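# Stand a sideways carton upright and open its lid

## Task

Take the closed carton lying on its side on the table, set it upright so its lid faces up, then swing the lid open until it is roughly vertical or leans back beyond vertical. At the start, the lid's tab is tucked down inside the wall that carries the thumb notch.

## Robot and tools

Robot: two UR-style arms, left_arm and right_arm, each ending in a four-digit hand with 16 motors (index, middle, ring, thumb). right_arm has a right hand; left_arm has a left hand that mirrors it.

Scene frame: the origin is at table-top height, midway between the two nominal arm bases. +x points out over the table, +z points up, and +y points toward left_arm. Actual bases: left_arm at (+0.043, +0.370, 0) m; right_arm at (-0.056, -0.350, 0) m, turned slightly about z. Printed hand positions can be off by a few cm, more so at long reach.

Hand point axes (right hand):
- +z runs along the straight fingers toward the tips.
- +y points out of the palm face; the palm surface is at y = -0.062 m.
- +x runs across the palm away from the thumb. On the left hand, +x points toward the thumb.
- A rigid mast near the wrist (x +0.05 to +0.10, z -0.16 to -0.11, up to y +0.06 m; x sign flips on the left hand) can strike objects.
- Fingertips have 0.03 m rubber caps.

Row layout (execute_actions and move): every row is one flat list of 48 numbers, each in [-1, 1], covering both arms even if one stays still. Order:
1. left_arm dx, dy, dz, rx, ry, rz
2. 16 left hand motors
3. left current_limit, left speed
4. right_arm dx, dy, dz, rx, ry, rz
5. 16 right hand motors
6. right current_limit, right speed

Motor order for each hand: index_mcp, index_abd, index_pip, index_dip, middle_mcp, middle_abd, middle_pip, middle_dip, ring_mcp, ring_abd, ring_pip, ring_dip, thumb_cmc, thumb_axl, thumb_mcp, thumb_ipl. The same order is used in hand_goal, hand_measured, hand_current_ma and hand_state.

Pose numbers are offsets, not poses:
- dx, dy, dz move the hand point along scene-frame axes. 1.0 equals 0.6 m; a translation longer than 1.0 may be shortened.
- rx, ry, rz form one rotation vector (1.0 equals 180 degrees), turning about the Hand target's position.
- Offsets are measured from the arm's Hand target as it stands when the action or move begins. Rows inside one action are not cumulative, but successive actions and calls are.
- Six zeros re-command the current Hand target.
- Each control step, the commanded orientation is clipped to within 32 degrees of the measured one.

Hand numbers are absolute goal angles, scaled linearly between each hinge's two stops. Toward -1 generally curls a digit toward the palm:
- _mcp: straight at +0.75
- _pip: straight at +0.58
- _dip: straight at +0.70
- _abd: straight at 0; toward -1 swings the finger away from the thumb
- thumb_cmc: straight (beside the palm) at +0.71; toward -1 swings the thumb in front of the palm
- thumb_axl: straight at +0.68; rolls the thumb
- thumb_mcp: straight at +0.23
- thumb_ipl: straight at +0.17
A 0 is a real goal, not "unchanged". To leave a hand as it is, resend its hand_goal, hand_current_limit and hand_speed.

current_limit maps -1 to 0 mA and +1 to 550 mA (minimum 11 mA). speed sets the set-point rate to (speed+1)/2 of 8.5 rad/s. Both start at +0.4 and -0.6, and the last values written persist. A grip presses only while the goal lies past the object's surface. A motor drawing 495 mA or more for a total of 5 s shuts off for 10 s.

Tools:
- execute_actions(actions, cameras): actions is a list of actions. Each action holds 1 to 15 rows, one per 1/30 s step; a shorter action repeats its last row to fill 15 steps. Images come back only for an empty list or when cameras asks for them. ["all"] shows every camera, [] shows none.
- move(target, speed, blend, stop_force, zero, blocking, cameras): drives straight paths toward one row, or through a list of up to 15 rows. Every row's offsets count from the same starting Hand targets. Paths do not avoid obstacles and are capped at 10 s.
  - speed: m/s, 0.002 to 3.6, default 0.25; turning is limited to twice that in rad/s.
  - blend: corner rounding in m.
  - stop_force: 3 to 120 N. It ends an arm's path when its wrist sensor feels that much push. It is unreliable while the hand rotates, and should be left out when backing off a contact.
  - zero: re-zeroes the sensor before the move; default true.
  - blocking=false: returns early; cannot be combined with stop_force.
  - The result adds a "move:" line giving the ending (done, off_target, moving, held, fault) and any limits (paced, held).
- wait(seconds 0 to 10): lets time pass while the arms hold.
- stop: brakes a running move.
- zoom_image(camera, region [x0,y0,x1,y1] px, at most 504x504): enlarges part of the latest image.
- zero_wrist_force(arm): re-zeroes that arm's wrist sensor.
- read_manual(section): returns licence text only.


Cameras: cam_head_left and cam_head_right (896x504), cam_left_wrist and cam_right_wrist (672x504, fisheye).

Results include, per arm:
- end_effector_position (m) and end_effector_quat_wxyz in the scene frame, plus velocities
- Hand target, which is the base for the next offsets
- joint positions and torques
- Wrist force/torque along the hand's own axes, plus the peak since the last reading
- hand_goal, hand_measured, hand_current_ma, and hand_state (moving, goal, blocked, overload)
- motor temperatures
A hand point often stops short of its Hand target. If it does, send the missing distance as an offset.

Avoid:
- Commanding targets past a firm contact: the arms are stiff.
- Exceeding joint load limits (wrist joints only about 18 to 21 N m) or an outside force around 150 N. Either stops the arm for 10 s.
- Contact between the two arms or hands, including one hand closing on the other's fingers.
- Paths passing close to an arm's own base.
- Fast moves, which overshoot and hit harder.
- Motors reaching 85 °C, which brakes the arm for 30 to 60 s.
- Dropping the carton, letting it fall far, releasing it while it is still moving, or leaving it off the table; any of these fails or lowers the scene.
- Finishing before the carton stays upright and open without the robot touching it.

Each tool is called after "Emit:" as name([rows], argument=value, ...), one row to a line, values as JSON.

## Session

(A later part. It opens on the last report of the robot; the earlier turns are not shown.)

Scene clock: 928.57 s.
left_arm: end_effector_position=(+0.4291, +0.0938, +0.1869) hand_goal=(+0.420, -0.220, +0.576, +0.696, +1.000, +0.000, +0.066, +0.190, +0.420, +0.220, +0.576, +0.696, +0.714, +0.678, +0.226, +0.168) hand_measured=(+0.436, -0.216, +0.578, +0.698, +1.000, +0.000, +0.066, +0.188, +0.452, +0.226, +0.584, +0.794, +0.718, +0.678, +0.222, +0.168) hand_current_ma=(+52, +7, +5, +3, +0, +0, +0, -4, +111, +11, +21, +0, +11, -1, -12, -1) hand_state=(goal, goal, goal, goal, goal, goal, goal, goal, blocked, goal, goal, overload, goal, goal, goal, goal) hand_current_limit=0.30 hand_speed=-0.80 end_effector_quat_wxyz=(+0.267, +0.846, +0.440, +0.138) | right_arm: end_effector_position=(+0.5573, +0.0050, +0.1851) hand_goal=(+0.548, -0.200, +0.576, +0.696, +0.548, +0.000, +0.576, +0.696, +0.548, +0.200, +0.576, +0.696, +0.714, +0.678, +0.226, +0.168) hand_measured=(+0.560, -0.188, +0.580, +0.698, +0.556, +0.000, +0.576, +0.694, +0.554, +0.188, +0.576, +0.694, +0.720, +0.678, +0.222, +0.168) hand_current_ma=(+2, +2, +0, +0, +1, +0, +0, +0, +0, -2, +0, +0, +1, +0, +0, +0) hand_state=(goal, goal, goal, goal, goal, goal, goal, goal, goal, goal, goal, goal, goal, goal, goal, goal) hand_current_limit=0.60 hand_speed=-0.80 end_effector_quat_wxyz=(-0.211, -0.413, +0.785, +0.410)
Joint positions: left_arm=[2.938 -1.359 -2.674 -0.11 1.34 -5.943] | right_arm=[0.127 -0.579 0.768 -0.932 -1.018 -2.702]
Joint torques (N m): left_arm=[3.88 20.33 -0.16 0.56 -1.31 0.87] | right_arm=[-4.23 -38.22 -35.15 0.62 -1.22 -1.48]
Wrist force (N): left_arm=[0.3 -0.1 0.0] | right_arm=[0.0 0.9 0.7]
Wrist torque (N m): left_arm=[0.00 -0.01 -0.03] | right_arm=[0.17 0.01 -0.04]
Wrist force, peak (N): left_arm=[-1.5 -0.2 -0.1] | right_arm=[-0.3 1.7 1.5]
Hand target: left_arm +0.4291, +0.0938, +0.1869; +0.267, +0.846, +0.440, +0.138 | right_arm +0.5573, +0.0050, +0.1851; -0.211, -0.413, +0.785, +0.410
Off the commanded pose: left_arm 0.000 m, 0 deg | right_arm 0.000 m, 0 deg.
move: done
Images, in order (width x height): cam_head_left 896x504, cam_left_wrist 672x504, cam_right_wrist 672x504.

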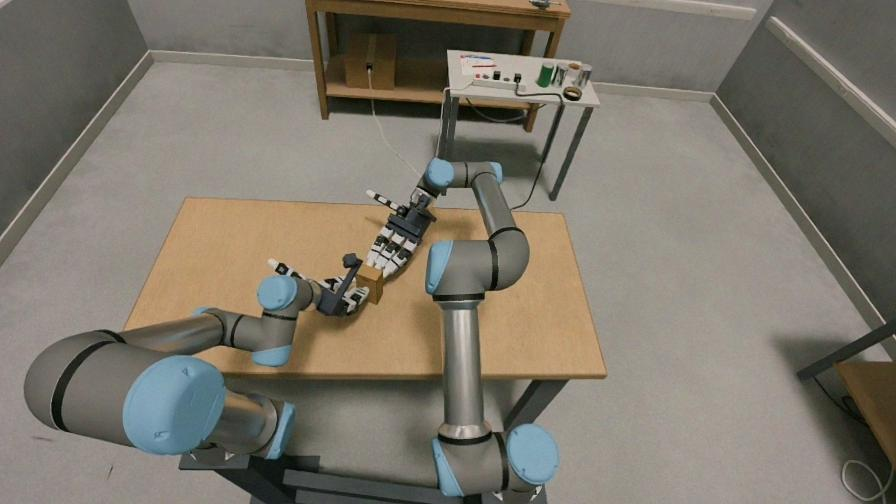

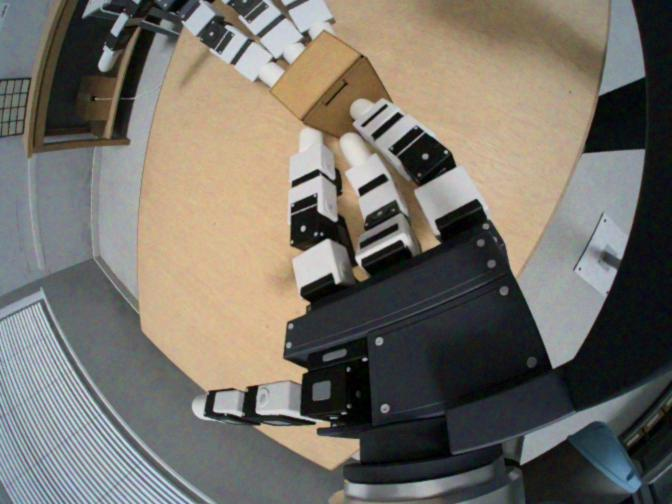

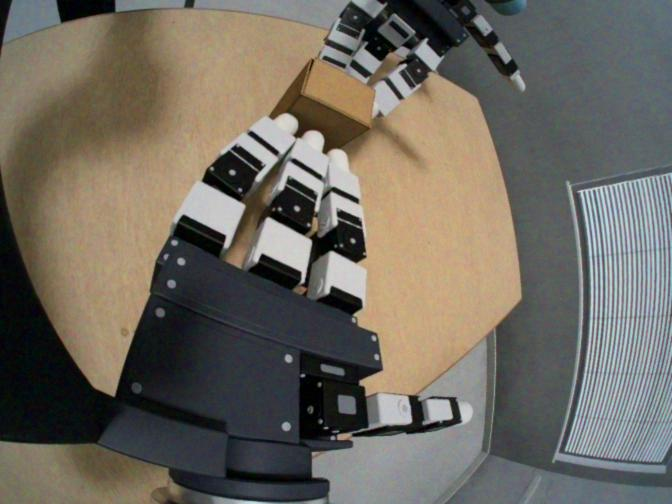

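Emit:
move([
  [0,0,0.0002,0,0,0,0.548,-0.3,0.576,0.696,1,0,0.065,0.189,0.548,0.2,0.576,0.696,0.714,0.678,0.226,0.168,0.3,-0.8,0,0,0,0,0,0,0.548,-0.2,0.576,0.696,0.548,0,0.576,0.696,0.548,0.2,0.576,0.696,0.714,0.678,0.226,0.168,0.6,-0.8],
  [-0.0058,-0.0082,0,0,0,0,0.40,-0.3,0.576,0.696,1,0,0.065,0.189,0.42,0.2,0.576,0.696,0.714,0.678,0.226,0.168,0.3,-0.8,0,0,0,0,0,0,0.548,-0.2,0.576,0.696,0.548,0,0.576,0.696,0.548,0.2,0.576,0.696,0.714,0.678,0.226,0.168,0.6,-0.8],
], speed=0.03, cameras=["cam_left_wrist","cam_right_wrist"])

Emit:
zoom_image(camera="cam_left_wrist", region=[220, 20, 420, 180])

Emit:
zoom_image(camera="cam_right_wrist", region=[220, 20, 420, 180])

Scene clock: 960.87 s.
left_arm: end_effector_position=(+0.4256, +0.0888, +0.1869) hand_goal=(+0.400, -0.300, +0.576, +0.696, +1.000, +0.000, +0.066, +0.190, +0.420, +0.200, +0.576, +0.696, +0.714, +0.678, +0.226, +0.168) hand_measured=(+0.426, -0.284, +0.580, +0.698, +1.000, -0.002, +0.070, +0.188, +0.448, +0.200, +0.582, +0.800, +0.718, +0.678, +0.222, +0.168) hand_current_ma=(+84, +42, +8, +2, +0, -5, +6, -3, +94, +0, +12, +0, +11, -1, -12, -1) hand_state=(blocked, goal, goal, goal, goal, goal, goal, goal, blocked, goal, goal, overload, goal, goal, goal, goal) hand_current_limit=0.30 hand_speed=-0.80 end_effector_quat_wxyz=(+0.267, +0.846, +0.440, +0.138) | right_arm: end_effector_position=(+0.5573, +0.0050, +0.1851) hand_goal=(+0.548, -0.200, +0.576, +0.696, +0.548, +0.000, +0.576, +0.696, +0.548, +0.200, +0.576, +0.696, +0.714, +0.678, +0.226, +0.168) hand_measured=(+0.560, -0.188, +0.580, +0.698, +0.556, +0.000, +0.576, +0.694, +0.554, +0.188, +0.576, +0.694, +0.720, +0.678, +0.222, +0.168) hand_current_ma=(+2, +2, +0, +0, +1, +0, +0, +0, +1, -2, +0, +0, +1, +0, +0, +0) hand_state=(goal, goal, goal, goal, goal, goal, goal, goal, goal, goal, goal, goal, goal, goal, goal, goal) hand_current_limit=0.60 hand_speed=-0.80 end_effector_quat_wxyz=(-0.211, -0.413, +0.785, +0.410)
Joint positions: left_arm=[2.915 -1.364 -2.673 -0.102 1.352 -5.963] | right_arm=[0.127 -0.579 0.768 -0.932 -1.018 -2.702]
Joint torques (N m): left_arm=[3.39 11.64 28.41 0.54 -0.82 0.94] | right_arm=[-3.76 -37.96 -35.24 0.48 -0.98 -1.32]
Wrist force (N): left_arm=[-0.1 0.2 0.3] | right_arm=[0.0 1.0 0.6]
Wrist torque (N m): left_arm=[0.01 0.01 0.06] | right_arm=[0.19 -0.02 -0.03]
Wrist force, peak (N): left_arm=[-0.1 0.9 0.9] | right_arm=[-0.3 1.1 1.4]
Hand target: left_arm +0.4256, +0.0888, +0.1869; +0.267, +0.846, +0.440, +0.138 | right_arm +0.5573, +0.0050, +0.1851; -0.211, -0.413, +0.785, +0.410
Off the commanded pose: left_arm 0.000 m, 0 deg | right_arm 0.000 m, 0 deg.
move: done
Images, in order (width x height): cam_left_wrist 672x504, cam_right_wrist 672x504.

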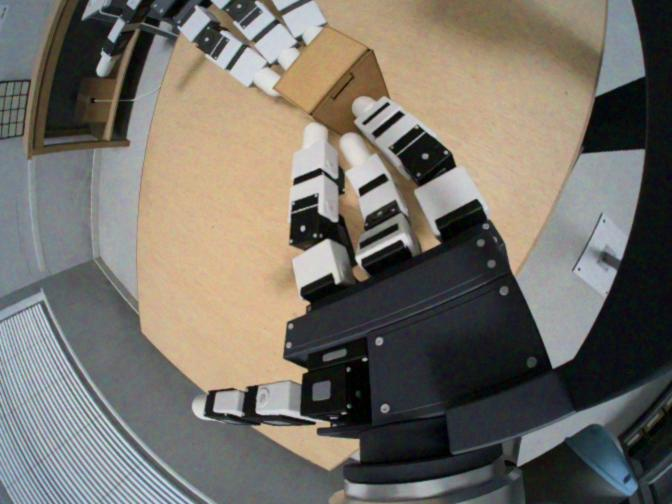

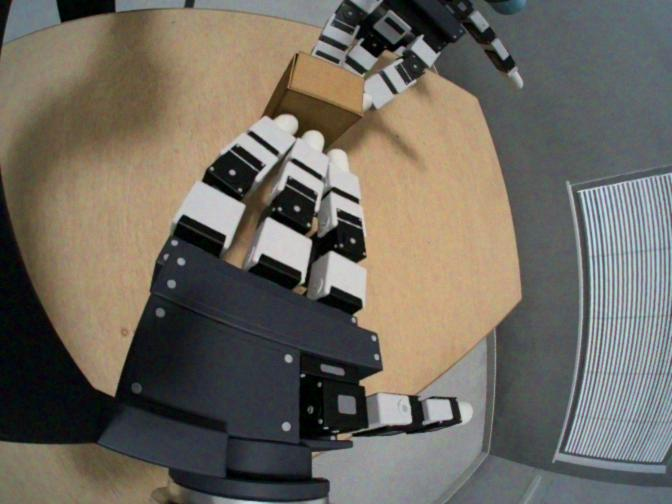

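Scaled by 2.520 from the camera's 672x504 image, which has a finer 960x720 frame.

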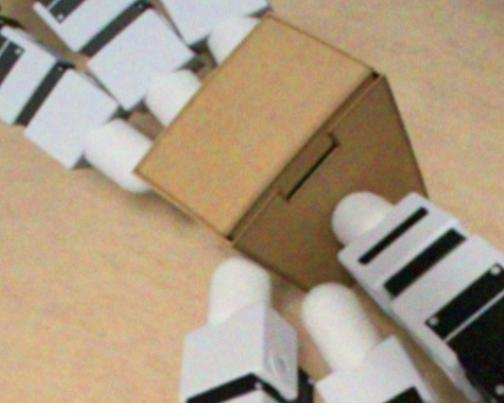

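Scaled by 2.520 from the camera's 672x504 image, which has a finer 960x720 frame.

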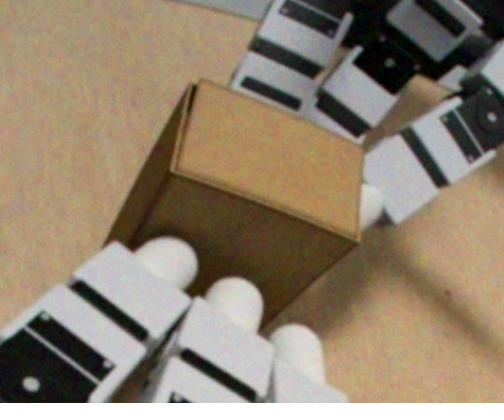

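Emit:
move([
  [0,0,0.0002,0,0,0,0.548,-0.3,0.576,0.696,1,0,0.065,0.189,0.548,0.3,0.576,0.696,0.714,0.678,0.226,0.168,0.3,-0.8,0,0,0,0,0,0,0.548,-0.2,0.576,0.696,0.548,0,0.576,0.696,0.548,0.2,0.576,0.696,0.714,0.678,0.226,0.168,0.6,-0.8],
  [-0.0137,0.0096,0,0,0,0,0.548,-0.3,0.576,0.696,1,0,0.065,0.189,0.548,0.3,0.576,0.696,0.714,0.678,0.226,0.168,0.3,-0.8,0.0137,-0.0096,0,0,0,0,0.548,-0.2,0.576,0.696,0.548,0,0.576,0.696,0.548,0.2,0.576,0.696,0.714,0.678,0.226,0.168,0.6,-0.8],
  [-0.0338,-0.0192,0,0,0,0,0.548,-0.3,0.576,0.696,1,0,0.065,0.189,0.548,0.3,0.576,0.696,0.714,0.678,0.226,0.168,0.3,-0.8,0.0041,-0.0232,0,0,0,0,0.548,-0.2,0.576,0.696,0.548,0,0.576,0.696,0.548,0.2,0.576,0.696,0.714,0.678,0.226,0.168,0.6,-0.8],
  [-0.0202,-0.0287,0,0,0,0,0.44,-0.3,0.576,0.696,1,0,0.065,0.189,0.44,0.3,0.576,0.696,0.714,0.678,0.226,0.168,0.3,-0.8,-0.0095,-0.0137,0,0,0,0,0.548,-0.2,0.576,0.696,0.548,0,0.576,0.696,0.548,0.2,0.576,0.696,0.714,0.678,0.226,0.168,0.6,-0.8],
], speed=0.04, blend=[0,0.001,0.001,0], cameras=["cam_left_wrist","cam_right_wrist","cam_head_left"])

Emit:
zoom_image(camera="cam_left_wrist", region=[220, 20, 420, 180])

Emit:
zoom_image(camera="cam_right_wrist", region=[220, 20, 420, 180])

Emit:
zoom_image(camera="cam_head_left", region=[320, 230, 430, 330])

Scene clock: 1012.27 s.
left_arm: end_effector_position=(+0.4135, +0.0716, +0.1869) hand_goal=(+0.440, -0.300, +0.576, +0.696, +1.000, +0.000, +0.066, +0.190, +0.440, +0.300, +0.576, +0.696, +0.714, +0.678, +0.226, +0.168) hand_measured=(+0.470, -0.278, +0.582, +0.698, +0.990, -0.002, +0.064, +0.190, +0.470, +0.274, +0.580, +0.800, +0.718, +0.678, +0.222, +0.168) hand_current_ma=(+104, +56, +14, +2, -29, -5, -5, +0, +101, -72, +9, +0, +11, -1, -12, -1) hand_state=(blocked, blocked, goal, goal, goal, goal, goal, goal, blocked, blocked, goal, overload, goal, goal, goal, goal) hand_current_limit=0.30 hand_speed=-0.80 end_effector_quat_wxyz=(+0.267, +0.846, +0.440, +0.138) | right_arm: end_effector_position=(+0.5516, -0.0033, +0.1851) hand_goal=(+0.548, -0.200, +0.576, +0.696, +0.548, +0.000, +0.576, +0.696, +0.548, +0.200, +0.576, +0.696, +0.714, +0.678, +0.226, +0.168) hand_measured=(+0.560, -0.188, +0.580, +0.698, +0.556, +0.000, +0.576, +0.694, +0.554, +0.188, +0.576, +0.694, +0.720, +0.678, +0.222, +0.168) hand_current_ma=(+2, +2, +0, +0, +1, +0, +0, +0, +1, -2, +0, +0, +1, +0, +0, +0) hand_state=(goal, goal, goal, goal, goal, goal, goal, goal, goal, goal, goal, goal, goal, goal, goal, goal) hand_current_limit=0.60 hand_speed=-0.80 end_effector_quat_wxyz=(-0.211, -0.413, +0.785, +0.410)
Joint positions: left_arm=[2.834 -1.383 -2.665 -0.077 1.397 -6.032] | right_arm=[0.117 -0.603 0.814 -0.949 -1.025 -2.71]
Joint torques (N m): left_arm=[3.65 21.53 -0.2 0.49 -0.89 0.76] | right_arm=[-4.62 -38.59 -35.07 0.13 -1.18 -1.45]
Wrist force (N): left_arm=[0.2 1.0 0.4] | right_arm=[-0.4 1.1 1.3]
Wrist torque (N m): left_arm=[0.01 -0.04 0.04] | right_arm=[0.15 -0.05 0.11]
Wrist force, peak (N): left_arm=[0.2 1.7 0.7] | right_arm=[-0.5 1.6 1.6]
Hand target: left_arm +0.4135, +0.0716, +0.1869; +0.267, +0.846, +0.440, +0.138 | right_arm +0.5516, -0.0033, +0.1851; -0.211, -0.413, +0.785, +0.410
Off the commanded pose: left_arm 0.000 m, 0 deg | right_arm 0.000 m, 0 deg.
move: done
Images, in order (width x height): cam_head_left 896x504, cam_left_wrist 672x504, cam_right_wrist 672x504.

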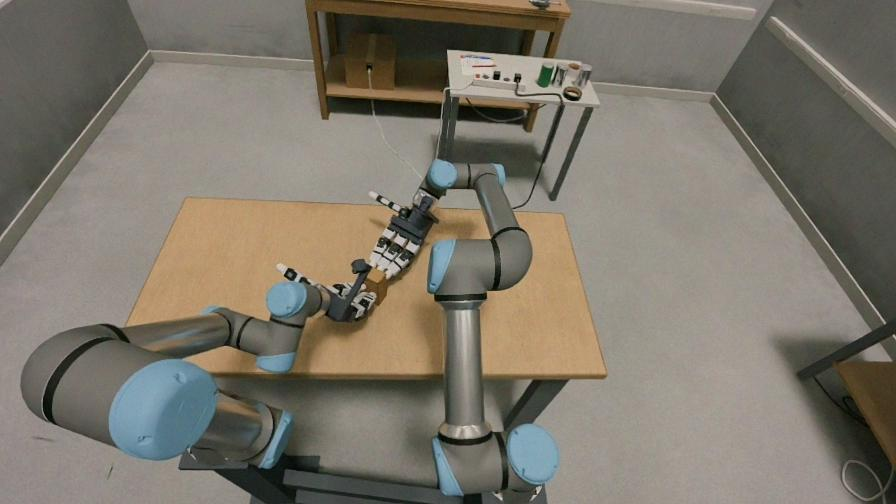

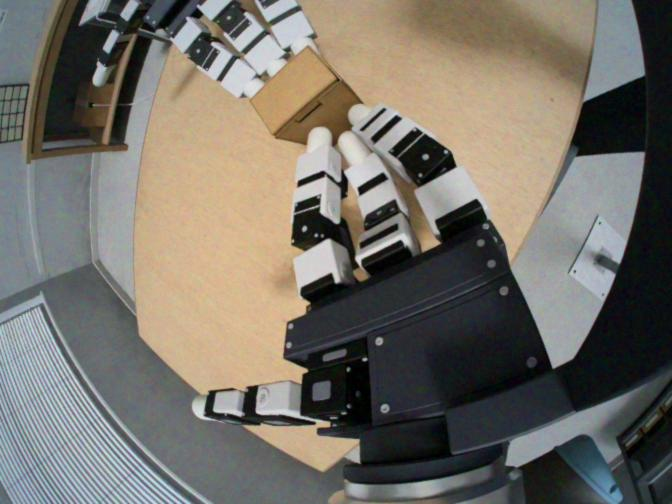

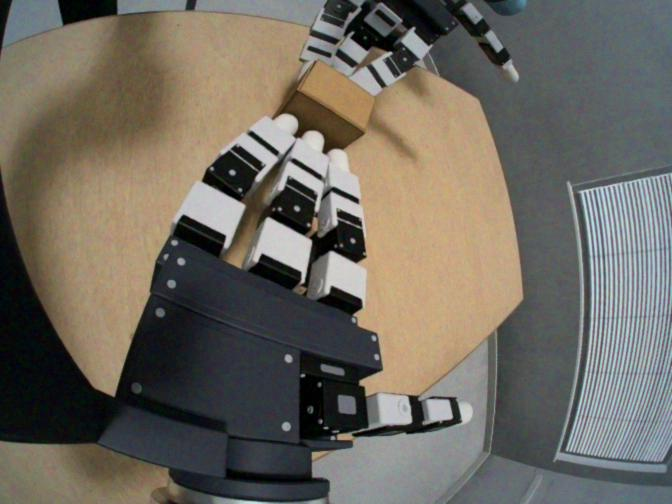

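Scaled by 2.520 from the camera's 672x504 image, which has a finer 960x720 frame.

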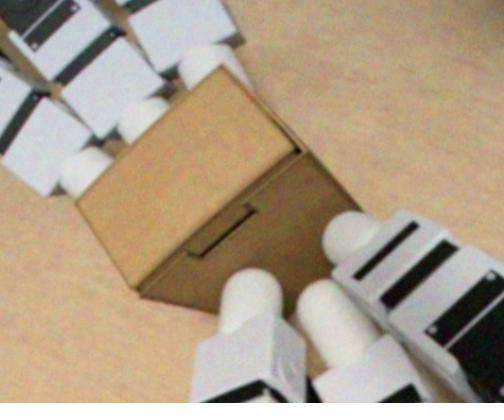

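Scaled by 2.520 from the camera's 672x504 image, which has a finer 960x720 frame.

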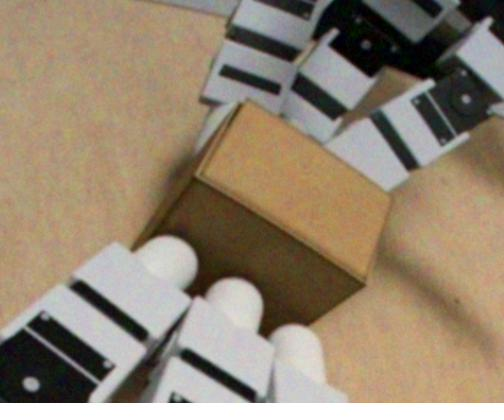

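Scaled by 4.582 from the camera's 896x504 image, which has a finer 1280x720 frame.

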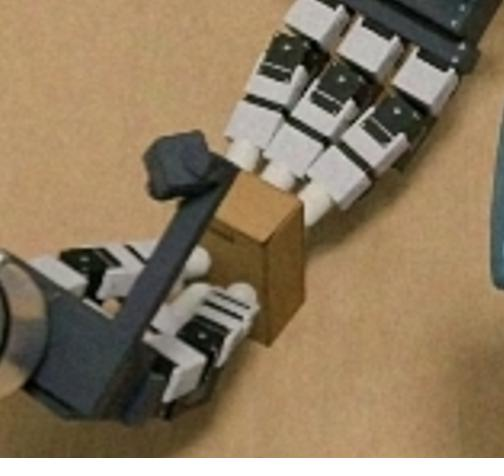

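Emit:
move([
  [0,0,-0.0067,0,0,0,0.45,-0.2,0.576,0.696,1,0.06,0.065,0.189,0.45,0.25,0.576,0.696,0.714,0.678,0.226,0.168,0.3,-0.8,-0.0027,0.0019,0,0,0,0,0.54,-0.2,0.576,0.696,0.54,0,0.576,0.696,0.54,0.2,0.576,0.696,0.714,0.678,0.226,0.168,0.6,-0.8],
  [0,0,-0.0068,0,0,0,0.43,-0.2,0.576,0.696,0.72,0.06,0.065,0.189,0.43,0.25,0.576,0.696,0.714,0.678,0.226,0.168,0.3,-0.85,-0.0027,0.0019,0,0,0,0,0.54,-0.2,0.576,0.696,0.54,0,0.576,0.696,0.54,0.2,0.576,0.696,0.714,0.678,0.226,0.168,0.6,-0.8],
], speed=0.03, cameras=["cam_left_wrist","cam_right_wrist"])

Emit:
zoom_image(camera="cam_left_wrist", region=[220, 20, 420, 180])

Emit:
zoom_image(camera="cam_right_wrist", region=[220, 20, 420, 180])

Scene clock: 1044.80 s.
left_arm: end_effector_position=(+0.4135, +0.0716, +0.1829) hand_goal=(+0.430, -0.200, +0.576, +0.696, +0.720, +0.060, +0.066, +0.190, +0.430, +0.250, +0.576, +0.696, +0.714, +0.678, +0.226, +0.168) hand_measured=(+0.444, -0.234, +0.578, +0.698, +0.902, +0.042, +0.080, +0.190, +0.452, +0.252, +0.580, +0.800, +0.718, +0.678, +0.222, +0.168) hand_current_ma=(+40, -97, +3, +2, +357, -44, +37, +0, +68, +3, +9, +0, +11, -1, -12, -1) hand_state=(goal, blocked, goal, goal, blocked, goal, goal, goal, blocked, goal, goal, overload, goal, goal, goal, goal) hand_current_limit=0.30 hand_speed=-0.85 end_effector_quat_wxyz=(+0.267, +0.846, +0.440, +0.138) | right_arm: end_effector_position=(+0.5500, -0.0021, +0.1851) hand_goal=(+0.540, -0.200, +0.576, +0.696, +0.540, +0.000, +0.576, +0.696, +0.540, +0.200, +0.576, +0.696, +0.714, +0.678, +0.226, +0.168) hand_measured=(+0.556, -0.192, +0.580, +0.698, +0.554, -0.004, +0.576, +0.694, +0.552, +0.184, +0.576, +0.694, +0.720, +0.678, +0.222, +0.168) hand_current_ma=(+5, +1, +0, +0, +3, +0, +0, +0, +2, -3, +0, +0, +1, +0, +0, +0) hand_state=(goal, goal, goal, goal, goal, goal, goal, goal, goal, goal, goal, goal, goal, goal, goal, goal) hand_current_limit=0.60 hand_speed=-0.80 end_effector_quat_wxyz=(-0.211, -0.413, +0.786, +0.410)
Joint positions: left_arm=[2.834 -1.399 -2.671 -0.055 1.397 -6.032] | right_arm=[0.119 -0.607 0.822 -0.954 -1.024 -2.709]
Joint torques (N m): left_arm=[-5.24 -1.31 20.59 5.71 0.61 -0.82] | right_arm=[9.69 -53.74 -31.14 0.44 1.75 -1.21]
Wrist force (N): left_arm=[-0.9 -3.9 -6.7] | right_arm=[0.3 -0.9 -6.1]
Wrist torque (N m): left_arm=[0.64 -0.11 0.01] | right_arm=[0.57 0.14 0.11]
Wrist force, peak (N): left_arm=[-0.7 -4.0 -7.2] | right_arm=[0.9 -0.9 -7.0]
Hand target: left_arm +0.4135, +0.0716, +0.1829; +0.267, +0.846, +0.440, +0.138 | right_arm +0.5500, -0.0021, +0.1851; -0.211, -0.413, +0.785, +0.410
Off the commanded pose: left_arm 0.000 m, 0 deg | right_arm 0.000 m, 0 deg.
move: done
Images, in order (width x height): cam_left_wrist 672x504, cam_right_wrist 672x504.

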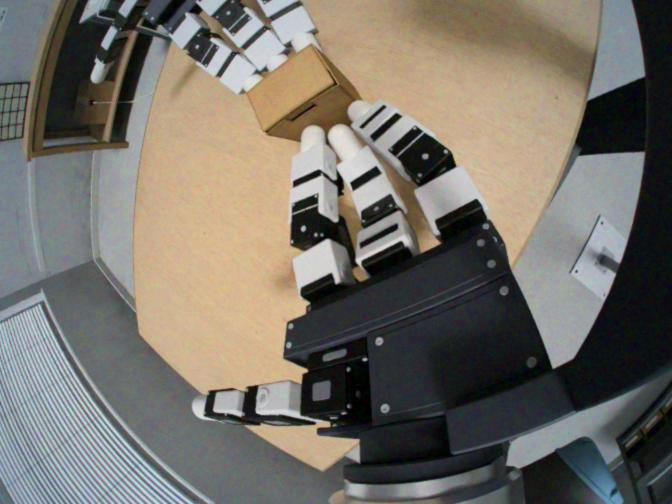

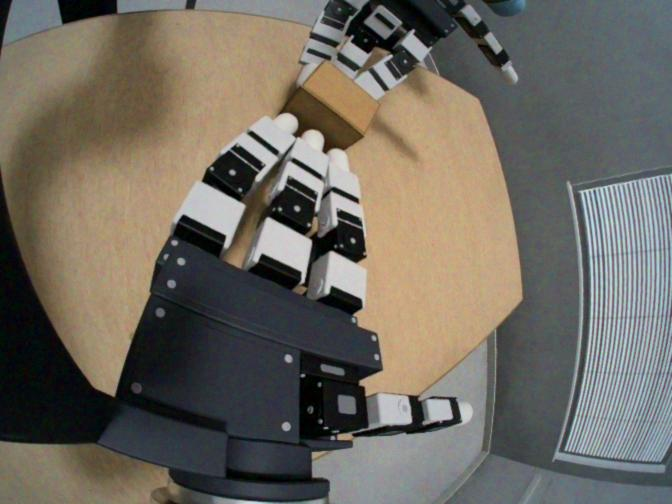

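Scaled by 2.520 from the camera's 672x504 image, which has a finer 960x720 frame.

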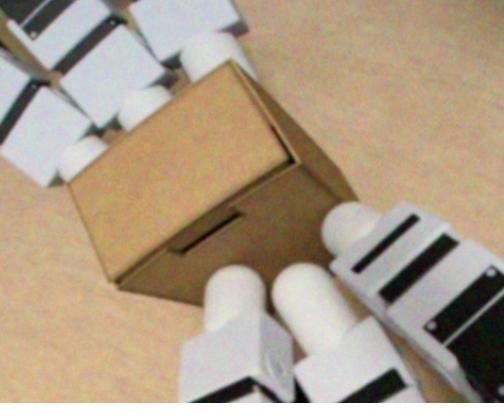

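Scaled by 2.520 from the camera's 672x504 image, which has a finer 960x720 frame.

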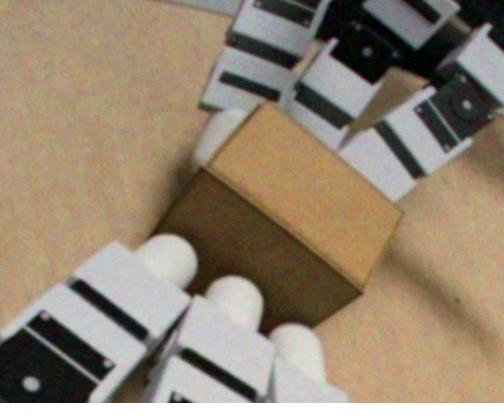

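Emit:
move([
  [0,0,0.0002,0,0,0,0.44,-0.2,0.576,0.696,1,0.06,-0.03,0.189,0.44,0.25,0.576,0.696,0.714,0.678,0.226,0.168,0.3,-0.8,0,0,0,0,0,0,0.54,-0.2,0.576,0.696,0.54,0,0.576,0.696,0.54,0.2,0.576,0.696,0.714,0.678,0.226,0.168,0.6,-0.8],
  [-0.0109,0.0077,0.0002,0,0,0,0.37,-0.2,0.576,0.696,1,0.06,-0.03,0.189,0.37,0.25,0.576,0.696,0.714,0.678,0.226,0.168,0.3,-0.8,0,0,0,0,0,0,0.54,-0.2,0.576,0.696,0.54,0,0.576,0.696,0.54,0.2,0.576,0.696,0.714,0.678,0.226,0.168,0.6,-0.8],
  [-0.0109,0.0077,0.0,0,0,0,0.37,-0.2,0.576,0.696,0.72,0.06,-0.03,0.189,0.37,0.25,0.576,0.696,0.714,0.678,0.226,0.168,0.3,-0.85,0,0,0,0,0,0,0.54,-0.2,0.576,0.696,0.54,0,0.576,0.696,0.54,0.2,0.576,0.696,0.714,0.678,0.226,0.168,0.6,-0.8],
], speed=0.03, cameras=["cam_left_wrist","cam_right_wrist"])

Emit:
zoom_image(camera="cam_left_wrist", region=[220, 20, 420, 180])

Scene clock: 1070.27 s.
left_arm: end_effector_position=(+0.4069, +0.0762, +0.1829) hand_goal=(+0.370, -0.200, +0.576, +0.696, +0.720, +0.060, -0.030, +0.190, +0.370, +0.250, +0.576, +0.696, +0.714, +0.678, +0.226, +0.168) hand_measured=(+0.370, -0.188, +0.576, +0.694, +0.800, +0.050, -0.018, +0.192, +0.376, +0.244, +0.578, +0.800, +0.718, +0.678, +0.222, +0.168) hand_current_ma=(-1, +29, +1, -3, +330, -22, +32, +5, +14, -13, +2, +0, +11, -1, -12, -1) hand_state=(goal, goal, goal, goal, blocked, goal, goal, goal, goal, goal, goal, overload, goal, goal, goal, goal) hand_current_limit=0.30 hand_speed=-0.85 end_effector_quat_wxyz=(+0.267, +0.846, +0.440, +0.138) | right_arm: end_effector_position=(+0.5500, -0.0021, +0.1851) hand_goal=(+0.540, -0.200, +0.576, +0.696, +0.540, +0.000, +0.576, +0.696, +0.540, +0.200, +0.576, +0.696, +0.714, +0.678, +0.226, +0.168) hand_measured=(+0.556, -0.192, +0.582, +0.698, +0.552, -0.002, +0.576, +0.694, +0.550, +0.184, +0.576, +0.694, +0.720, +0.678, +0.222, +0.168) hand_current_ma=(+4, +1, +0, +0, +2, +0, +0, +0, +2, -3, +0, +0, +1, +0, +0, +0) hand_state=(goal, goal, goal, goal, goal, goal, goal, goal, goal, goal, goal, goal, goal, goal, goal, goal) hand_current_limit=0.60 hand_speed=-0.80 end_effector_quat_wxyz=(-0.211, -0.413, +0.785, +0.410)
Joint positions: left_arm=[2.844 -1.37 -2.69 -0.067 1.391 -6.024] | right_arm=[0.119 -0.607 0.822 -0.954 -1.024 -2.709]
Joint torques (N m): left_arm=[-5.71 -2.2 0.27 5.08 0.34 -0.79] | right_arm=[0.75 -39.08 -30.57 -1.28 -0.68 -1.43]
Wrist force (N): left_arm=[-0.8 -0.1 -0.5] | right_arm=[-1.0 0.0 -0.1]
Wrist torque (N m): left_arm=[0.15 -0.07 0.02] | right_arm=[0.26 -0.12 0.07]
Wrist force, peak (N): left_arm=[-0.7 -4.2 -7.2] | right_arm=[0.6 -0.9 -6.5]
Hand target: left_arm +0.4069, +0.0762, +0.1829; +0.267, +0.846, +0.440, +0.138 | right_arm +0.5500, -0.0021, +0.1851; -0.211, -0.413, +0.785, +0.410
Off the commanded pose: left_arm 0.000 m, 0 deg | right_arm 0.000 m, 0 deg.
move: done
Images, in order (width x height): cam_left_wrist 672x504, cam_right_wrist 672x504.

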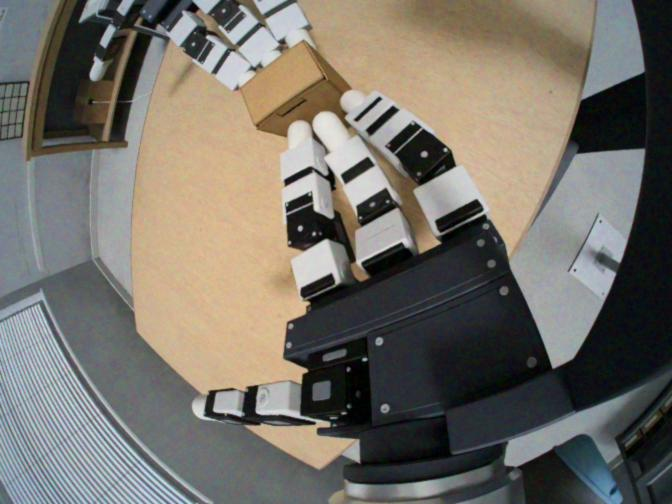

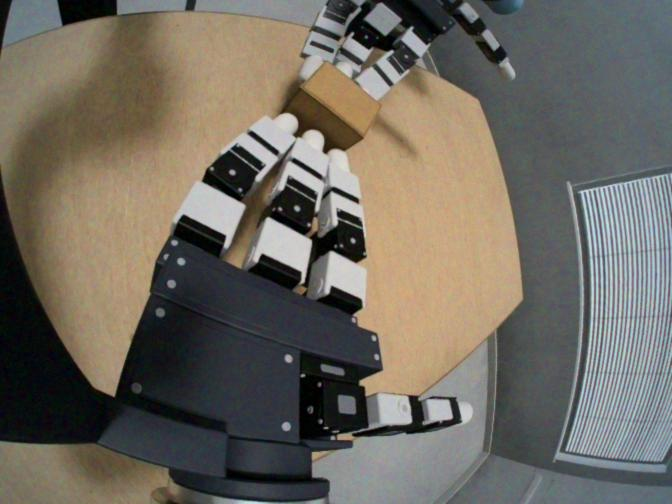

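Scaled by 2.520 from the camera's 672x504 image, which has a finer 960x720 frame.

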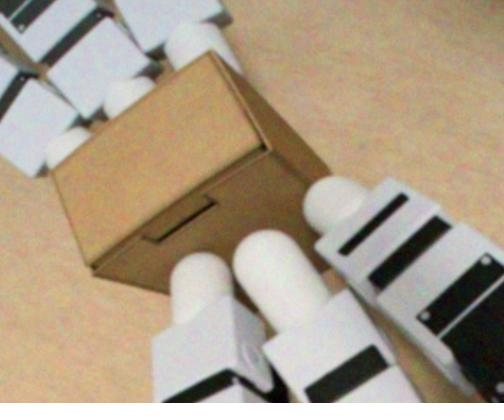

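Emit:
move([
  [0,0,0.0002,0,0,0,0.5,-0.2,0.576,0.696,1,0.06,-0.03,0.189,0.5,0.25,0.576,0.696,0.714,0.678,0.226,0.168,0.3,-0.7,0,0,0,0,0,0,0.54,-0.2,0.576,0.696,0.54,0,0.576,0.696,0.54,0.2,0.576,0.696,0.714,0.678,0.226,0.168,0.6,-0.8],
  [-0.0082,0.0057,0.008,0,0,0,0.5,-0.2,0.576,0.696,1,0.06,-0.03,0.189,0.5,0.25,0.576,0.696,0.714,0.678,0.226,0.168,0.3,-0.7,0,0,0,0,0,0,0.54,-0.2,0.576,0.696,0.54,0,0.576,0.696,0.54,0.2,0.576,0.696,0.714,0.678,0.226,0.168,0.6,-0.8],
  [0.0134,0.0192,0.0133,0,0,0,0.40,-0.2,0.576,0.696,1,0.06,-0.03,0.189,0.40,0.25,0.576,0.696,0.714,0.678,0.226,0.168,0.3,-0.85,0,0,0,0,0,0,0.54,-0.2,0.576,0.696,0.54,0,0.576,0.696,0.54,0.2,0.576,0.696,0.714,0.678,0.226,0.168,0.6,-0.8],
], speed=0.03, blend=[0,0.002,0], cameras=["cam_left_wrist","cam_right_wrist"])

Emit:
zoom_image(camera="cam_left_wrist", region=[220, 20, 420, 180])

Emit:
zoom_image(camera="cam_right_wrist", region=[220, 20, 420, 180])

Scene clock: 1096.83 s.
left_arm: end_effector_position=(+0.4150, +0.0878, +0.1909) hand_goal=(+0.400, -0.200, +0.576, +0.696, +1.000, +0.060, -0.030, +0.190, +0.400, +0.250, +0.576, +0.696, +0.714, +0.678, +0.226, +0.168) hand_measured=(+0.418, -0.196, +0.576, +0.694, +1.000, +0.056, -0.024, +0.192, +0.418, +0.246, +0.578, +0.800, +0.718, +0.678, +0.222, +0.168) hand_current_ma=(+54, +8, -1, -3, +0, -6, +13, +5, +56, -7, +3, +0, +11, -1, -12, -1) hand_state=(goal, goal, goal, goal, goal, goal, goal, goal, goal, goal, goal, overload, goal, goal, goal, goal) hand_current_limit=0.30 hand_speed=-0.85 end_effector_quat_wxyz=(+0.267, +0.846, +0.440, +0.138) | right_arm: end_effector_position=(+0.5500, -0.0021, +0.1851) hand_goal=(+0.540, -0.200, +0.576, +0.696, +0.540, +0.000, +0.576, +0.696, +0.540, +0.200, +0.576, +0.696, +0.714, +0.678, +0.226, +0.168) hand_measured=(+0.556, -0.192, +0.582, +0.698, +0.552, -0.002, +0.576, +0.694, +0.550, +0.184, +0.576, +0.694, +0.720, +0.678, +0.222, +0.168) hand_current_ma=(+4, +1, +0, +0, +2, +0, +0, +0, +2, -3, +0, +0, +1, +0, +0, +0) hand_state=(goal, goal, goal, goal, goal, goal, goal, goal, goal, goal, goal, goal, goal, goal, goal, goal) hand_current_limit=0.60 hand_speed=-0.80 end_effector_quat_wxyz=(-0.211, -0.413, +0.785, +0.410)
Joint positions: left_arm=[2.9 -1.322 -2.684 -0.13 1.36 -5.976] | right_arm=[0.119 -0.607 0.822 -0.954 -1.024 -2.709]
Joint torques (N m): left_arm=[-6.03 15.08 -0.12 5.61 0.68 -0.5] | right_arm=[-3.86 -41.3 -31.05 0.75 -0.52 -1.61]
Wrist force (N): left_arm=[-0.4 0.3 0.2] | right_arm=[-0.3 1.5 1.0]
Wrist torque (N m): left_arm=[-0.07 0.01 -0.09] | right_arm=[0.21 -0.04 0.10]
Wrist force, peak (N): left_arm=[0.0 1.5 0.6] | right_arm=[-0.3 1.2 1.4]
Hand target: left_arm +0.4150, +0.0878, +0.1908; +0.267, +0.846, +0.440, +0.138 | right_arm +0.5500, -0.0021, +0.1851; -0.211, -0.413, +0.785, +0.410
Off the commanded pose: left_arm 0.000 m, 0 deg | right_arm 0.000 m, 0 deg.
move: done
Images, in order (width x height): cam_left_wrist 672x504, cam_right_wrist 672x504.

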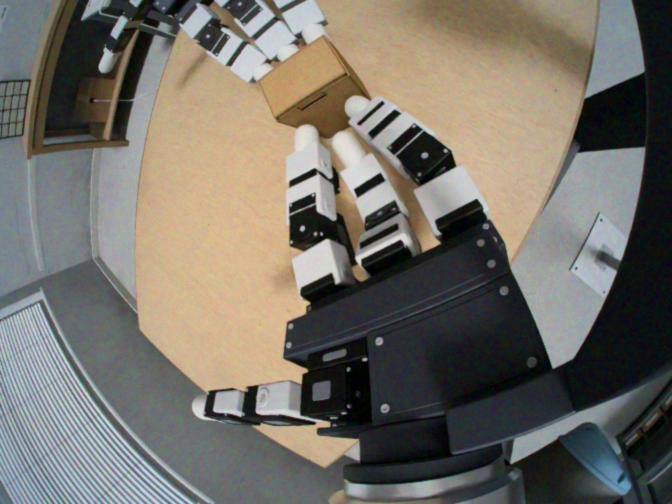

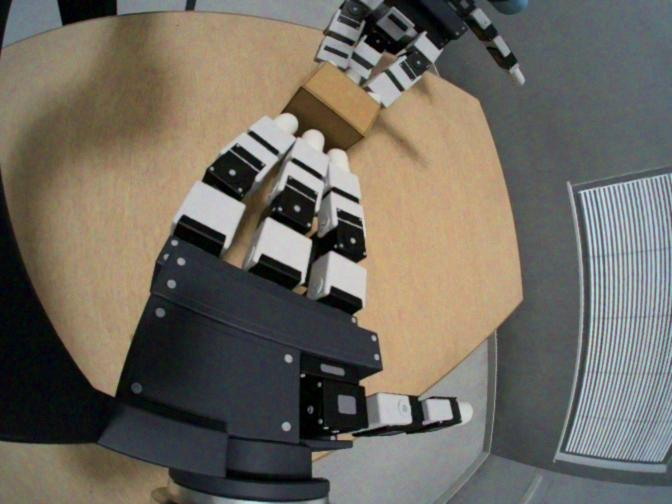

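Scaled by 2.520 from the camera's 672x504 image, which has a finer 960x720 frame.

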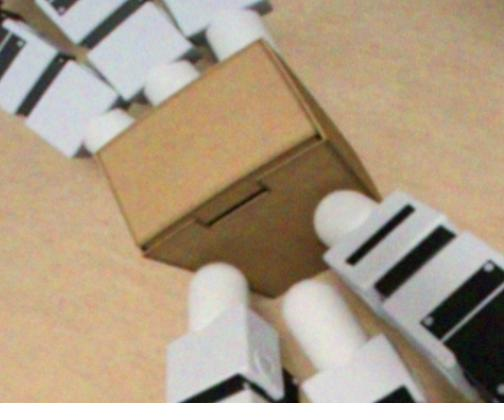

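Scaled by 2.520 from the camera's 672x504 image, which has a finer 960x720 frame.

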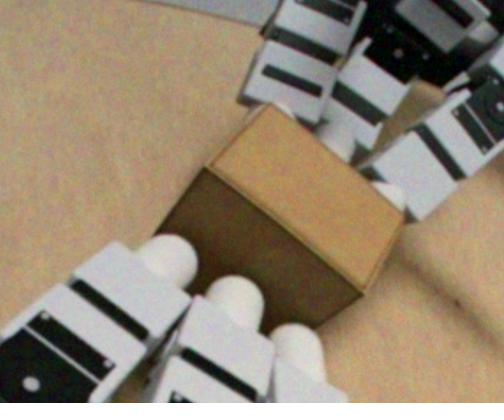

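Emit:
move(target=[0,0,0,0,0,0,0.39,-0.2,0.576,0.696,0.72,0.06,-0.03,0.189,0.39,0.25,0.576,0.696,0.714,0.678,0.226,0.168,0.3,-0.85,0,0,0,0,0,0,0.54,-0.2,0.576,0.696,0.54,0,0.576,0.696,0.54,0.2,0.576,0.696,0.714,0.678,0.226,0.168,0.6,-0.8], cameras=["cam_left_wrist","cam_head_left"])

Emit:
zoom_image(camera="cam_left_wrist", region=[220, 20, 420, 220])

Scene clock: 1144.40 s.
left_arm: end_effector_position=(+0.4150, +0.0878, +0.1909) hand_goal=(+0.390, -0.200, +0.576, +0.696, +0.720, +0.060, -0.030, +0.190, +0.390, +0.250, +0.576, +0.696, +0.714, +0.678, +0.226, +0.168) hand_measured=(+0.380, -0.176, +0.570, +0.694, +0.790, +0.054, -0.018, +0.192, +0.396, +0.240, +0.578, +0.800, +0.718, +0.678, +0.222, +0.168) hand_current_ma=(-25, +64, -12, -3, +283, -14, +33, +5, +16, -23, +2, +0, +11, -1, -12, -1) hand_state=(goal, blocked, goal, goal, blocked, goal, goal, goal, goal, goal, goal, overload, goal, goal, goal, goal) hand_current_limit=0.30 hand_speed=-0.85 end_effector_quat_wxyz=(+0.267, +0.846, +0.440, +0.138) | right_arm: end_effector_position=(+0.5500, -0.0021, +0.1851) hand_goal=(+0.540, -0.200, +0.576, +0.696, +0.540, +0.000, +0.576, +0.696, +0.540, +0.200, +0.576, +0.696, +0.714, +0.678, +0.226, +0.168) hand_measured=(+0.556, -0.192, +0.582, +0.698, +0.552, -0.002, +0.576, +0.694, +0.550, +0.184, +0.576, +0.694, +0.720, +0.678, +0.222, +0.168) hand_current_ma=(+4, +1, +0, +0, +2, +0, +0, +0, +2, -3, +0, +0, +1, +0, +0, +0) hand_state=(goal, goal, goal, goal, goal, goal, goal, goal, goal, goal, goal, goal, goal, goal, goal, goal) hand_current_limit=0.60 hand_speed=-0.80 end_effector_quat_wxyz=(-0.211, -0.413, +0.785, +0.410)
Joint positions: left_arm=[2.9 -1.322 -2.684 -0.13 1.36 -5.976] | right_arm=[0.119 -0.607 0.822 -0.954 -1.024 -2.709]
Joint torques (N m): left_arm=[-5.26 -3.82 0.36 5.62 0.47 0.92] | right_arm=[-4.03 -42.29 -30.97 0.65 -0.56 -1.29]
Wrist force (N): left_arm=[-0.3 0.4 0.7] | right_arm=[-0.2 1.0 1.1]
Wrist torque (N m): left_arm=[-0.09 0.01 -0.08] | right_arm=[0.15 -0.06 0.10]
Wrist force, peak (N): left_arm=[-0.6 0.5 0.7] | right_arm=[-0.2 1.1 1.5]
Hand target: left_arm +0.4150, +0.0878, +0.1908; +0.267, +0.846, +0.440, +0.138 | right_arm +0.5500, -0.0021, +0.1851; -0.211, -0.413, +0.785, +0.410
Off the commanded pose: left_arm 0.000 m, 0 deg | right_arm 0.000 m, 0 deg.
move: done
Images, in order (width x height): cam_head_left 896x504, cam_left_wrist 672x504.

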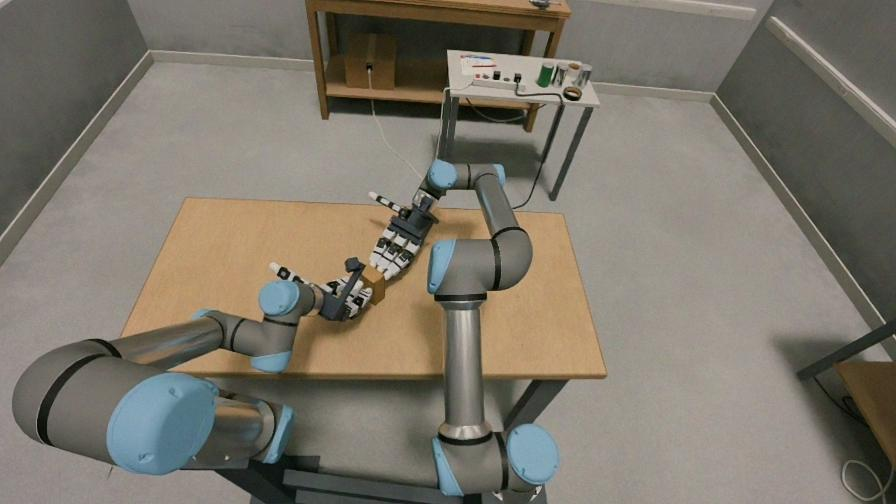

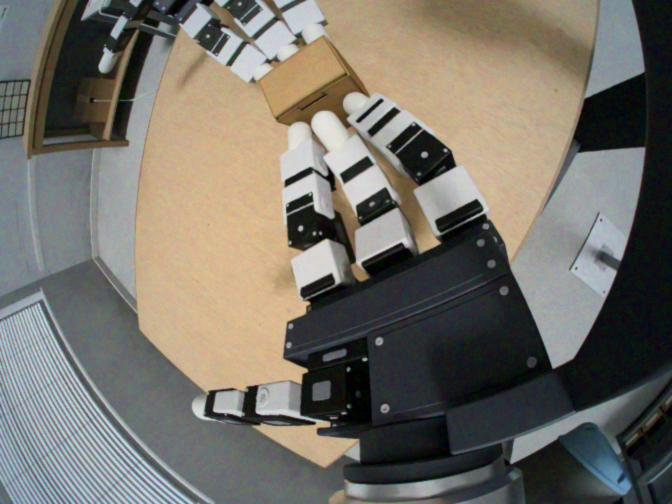

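Scaled by 2.520 from the camera's 672x504 image, which has a finer 960x720 frame.

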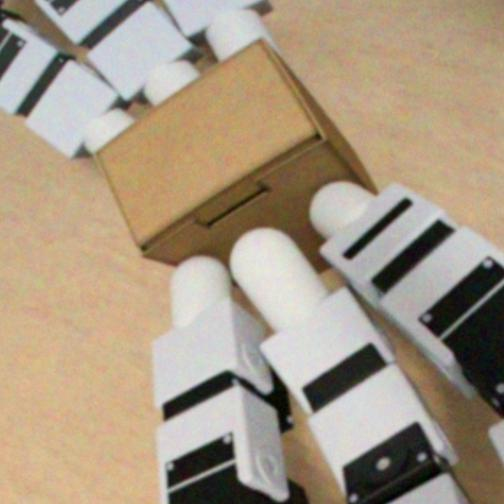

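Emit:
move([
  [0,0,0,0,0,0,0.45,-0.05,0.576,0.696,0.95,0.0,-0.03,0.189,0.45,0.2,0.576,0.696,0.714,0.678,0.226,0.168,0.3,-0.85,0,0,0,0,0,0,0.54,-0.2,0.576,0.696,0.54,0,0.576,0.696,0.54,0.2,0.576,0.696,0.714,0.678,0.226,0.168,0.6,-0.8],
  [0,0,0,0,0,0,0.4,-0.05,0.576,0.696,0.82,0.0,-0.03,0.189,0.39,0.2,0.576,0.696,0.714,0.678,0.226,0.168,0.3,-0.85,0,0,0,0,0,0,0.54,-0.2,0.576,0.696,0.54,0,0.576,0.696,0.54,0.2,0.576,0.696,0.714,0.678,0.226,0.168,0.6,-0.8],
], cameras=["cam_left_wrist"])

Emit:
zoom_image(camera="cam_left_wrist", region=[220, 20, 420, 220])

Emit:
move(target=[0,0,0,0,0,0,0.4,-0.05,0.576,0.696,0.74,0.0,-0.03,0.189,0.39,0.2,0.576,0.696,0.714,0.678,0.226,0.168,0.3,-0.85,0,0,0,0,0,0,0.54,-0.2,0.576,0.696,0.54,0,0.576,0.696,0.54,0.2,0.576,0.696,0.714,0.678,0.226,0.168,0.6,-0.8], cameras=["cam_left_wrist"])

Emit:
zoom_image(camera="cam_left_wrist", region=[220, 20, 420, 220])

Scene clock: 1203.53 s.
left_arm: end_effector_position=(+0.4150, +0.0878, +0.1908) hand_goal=(+0.400, -0.050, +0.576, +0.696, +0.820, +0.000, -0.030, +0.190, +0.390, +0.200, +0.576, +0.696, +0.714, +0.678, +0.226, +0.168) hand_measured=(+0.418, -0.052, +0.576, +0.694, +0.832, +0.002, -0.024, +0.192, +0.408, +0.200, +0.578, +0.800, +0.718, +0.678, +0.222, +0.168) hand_current_ma=(+54, -5, -1, -3, +38, +5, +15, +5, +57, -1, +2, +0, +11, -1, -12, -1) hand_state=(goal, goal, goal, goal, goal, goal, goal, goal, goal, goal, goal, overload, goal, goal, goal, goal) hand_current_limit=0.30 hand_speed=-0.85 end_effector_quat_wxyz=(+0.267, +0.846, +0.440, +0.138) | right_arm: end_effector_position=(+0.5500, -0.0021, +0.1851) hand_goal=(+0.540, -0.200, +0.576, +0.696, +0.540, +0.000, +0.576, +0.696, +0.540, +0.200, +0.576, +0.696, +0.714, +0.678, +0.226, +0.168) hand_measured=(+0.556, -0.192, +0.582, +0.698, +0.552, -0.002, +0.576, +0.694, +0.550, +0.184, +0.576, +0.694, +0.720, +0.678, +0.222, +0.168) hand_current_ma=(+4, +1, +0, +0, +2, +0, +0, +0, +2, -3, +0, +0, +1, +0, +0, +0) hand_state=(goal, goal, goal, goal, goal, goal, goal, goal, goal, goal, goal, goal, goal, goal, goal, goal) hand_current_limit=0.60 hand_speed=-0.80 end_effector_quat_wxyz=(-0.211, -0.413, +0.785, +0.410)
Joint positions: left_arm=[2.9 -1.322 -2.684 -0.13 1.36 -5.976] | right_arm=[0.119 -0.607 0.822 -0.954 -1.024 -2.709]
Joint torques (N m): left_arm=[-6.03 -4.15 3.05 5.63 0.36 0.83] | right_arm=[-3.81 -44.5 -30.92 0.45 -0.53 -1.1]
Wrist force (N): left_arm=[-0.3 0.6 0.6] | right_arm=[-0.5 1.1 1.2]
Wrist torque (N m): left_arm=[-0.04 0.02 -0.09] | right_arm=[0.15 -0.03 0.09]
Wrist force, peak (N): left_arm=[-0.3 0.6 0.8] | right_arm=[-0.5 1.2 1.4]
Hand target: left_arm +0.4150, +0.0878, +0.1908; +0.267, +0.846, +0.440, +0.138 | right_arm +0.5500, -0.0021, +0.1851; -0.211, -0.413, +0.785, +0.410
Off the commanded pose: left_arm 0.000 m, 0 deg | right_arm 0.000 m, 0 deg.
move: done
Images, in order (width x height): cam_left_wrist 672x504.

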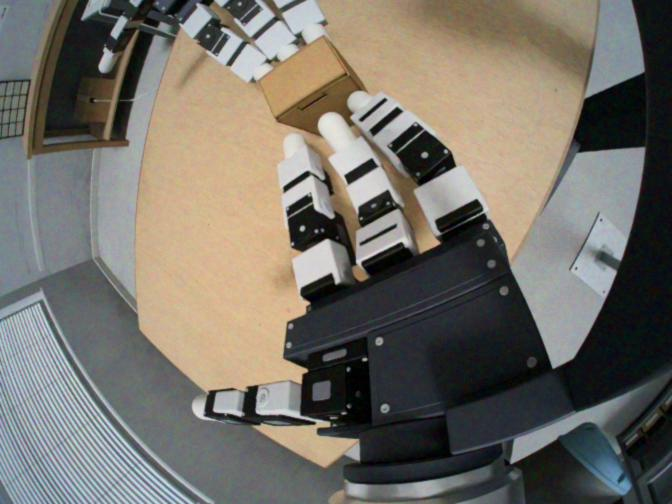

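Scaled by 2.520 from the camera's 672x504 image, which has a finer 960x720 frame.

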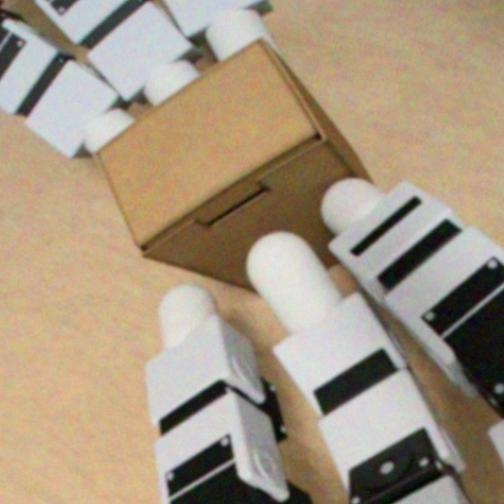

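Scene clock: 1204.03 s.
left_arm: end_effector_position=(+0.4150, +0.0878, +0.1908) hand_goal=(+0.400, -0.050, +0.576, +0.696, +0.740, +0.000, -0.030, +0.190, +0.390, +0.200, +0.576, +0.696, +0.714, +0.678, +0.226, +0.168) hand_measured=(+0.418, -0.052, +0.576, +0.694, +0.760, +0.002, -0.024, +0.192, +0.404, +0.198, +0.578, +0.800, +0.718, +0.678, +0.222, +0.168) hand_current_ma=(+54, -5, -1, -3, +61, +5, +15, +5, +42, -5, +2, +0, +11, -1, -12, -1) hand_state=(goal, goal, goal, goal, goal, goal, goal, goal, goal, goal, goal, overload, goal, goal, goal, goal) hand_current_limit=0.30 hand_speed=-0.85 end_effector_quat_wxyz=(+0.267, +0.846, +0.440, +0.138) | right_arm: end_effector_position=(+0.5500, -0.0021, +0.1851) hand_goal=(+0.540, -0.200, +0.576, +0.696, +0.540, +0.000, +0.576, +0.696, +0.540, +0.200, +0.576, +0.696, +0.714, +0.678, +0.226, +0.168) hand_measured=(+0.556, -0.192, +0.582, +0.698, +0.552, -0.002, +0.576, +0.694, +0.550, +0.184, +0.576, +0.694, +0.720, +0.678, +0.222, +0.168) hand_current_ma=(+4, +1, +0, +0, +2, +0, +0, +0, +2, -3, +0, +0, +1, +0, +0, +0) hand_state=(goal, goal, goal, goal, goal, goal, goal, goal, goal, goal, goal, goal, goal, goal, goal, goal) hand_current_limit=0.60 hand_speed=-0.80 end_effector_quat_wxyz=(-0.211, -0.413, +0.785, +0.410)
Joint positions: left_arm=[2.9 -1.322 -2.684 -0.13 1.36 -5.976] | right_arm=[0.119 -0.607 0.822 -0.954 -1.024 -2.709]
Joint torques (N m): left_arm=[-6.27 -3.94 3.11 5.49 0.37 0.8] | right_arm=[-4.6 -45.97 -31.09 0.41 -0.43 -1.48]
Wrist force (N): left_arm=[-0.3 0.0 0.4] | right_arm=[-0.4 1.1 1.0]
Wrist torque (N m): left_arm=[-0.11 0.01 -0.07] | right_arm=[0.16 -0.04 0.09]
Wrist force, peak (N): left_arm=[-0.7 0.0 0.6] | right_arm=[-0.4 1.2 1.2]
Hand target: left_arm +0.4150, +0.0878, +0.1908; +0.267, +0.846, +0.440, +0.138 | right_arm +0.5500, -0.0021, +0.1851; -0.211, -0.413, +0.785, +0.410
Off the commanded pose: left_arm 0.000 m, 0 deg | right_arm 0.000 m, 0 deg.
move: done
Images, in order (width x height): cam_left_wrist 672x504.

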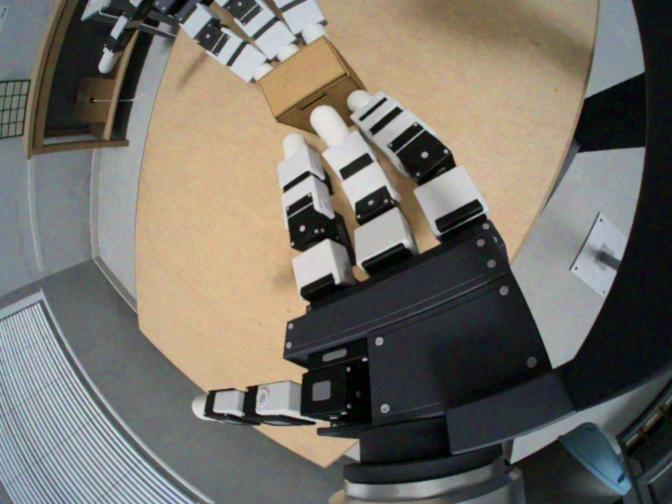

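Scaled by 2.520 from the camera's 672x504 image, which has a finer 960x720 frame.

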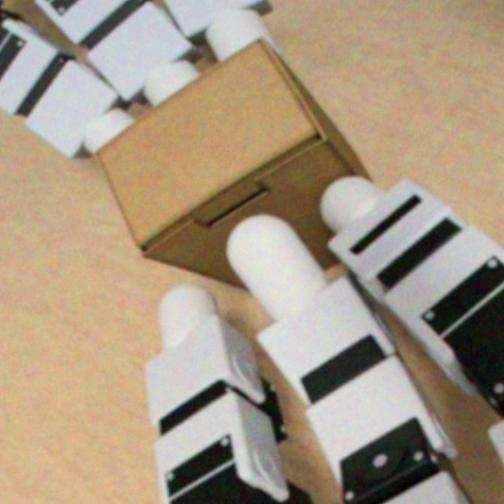

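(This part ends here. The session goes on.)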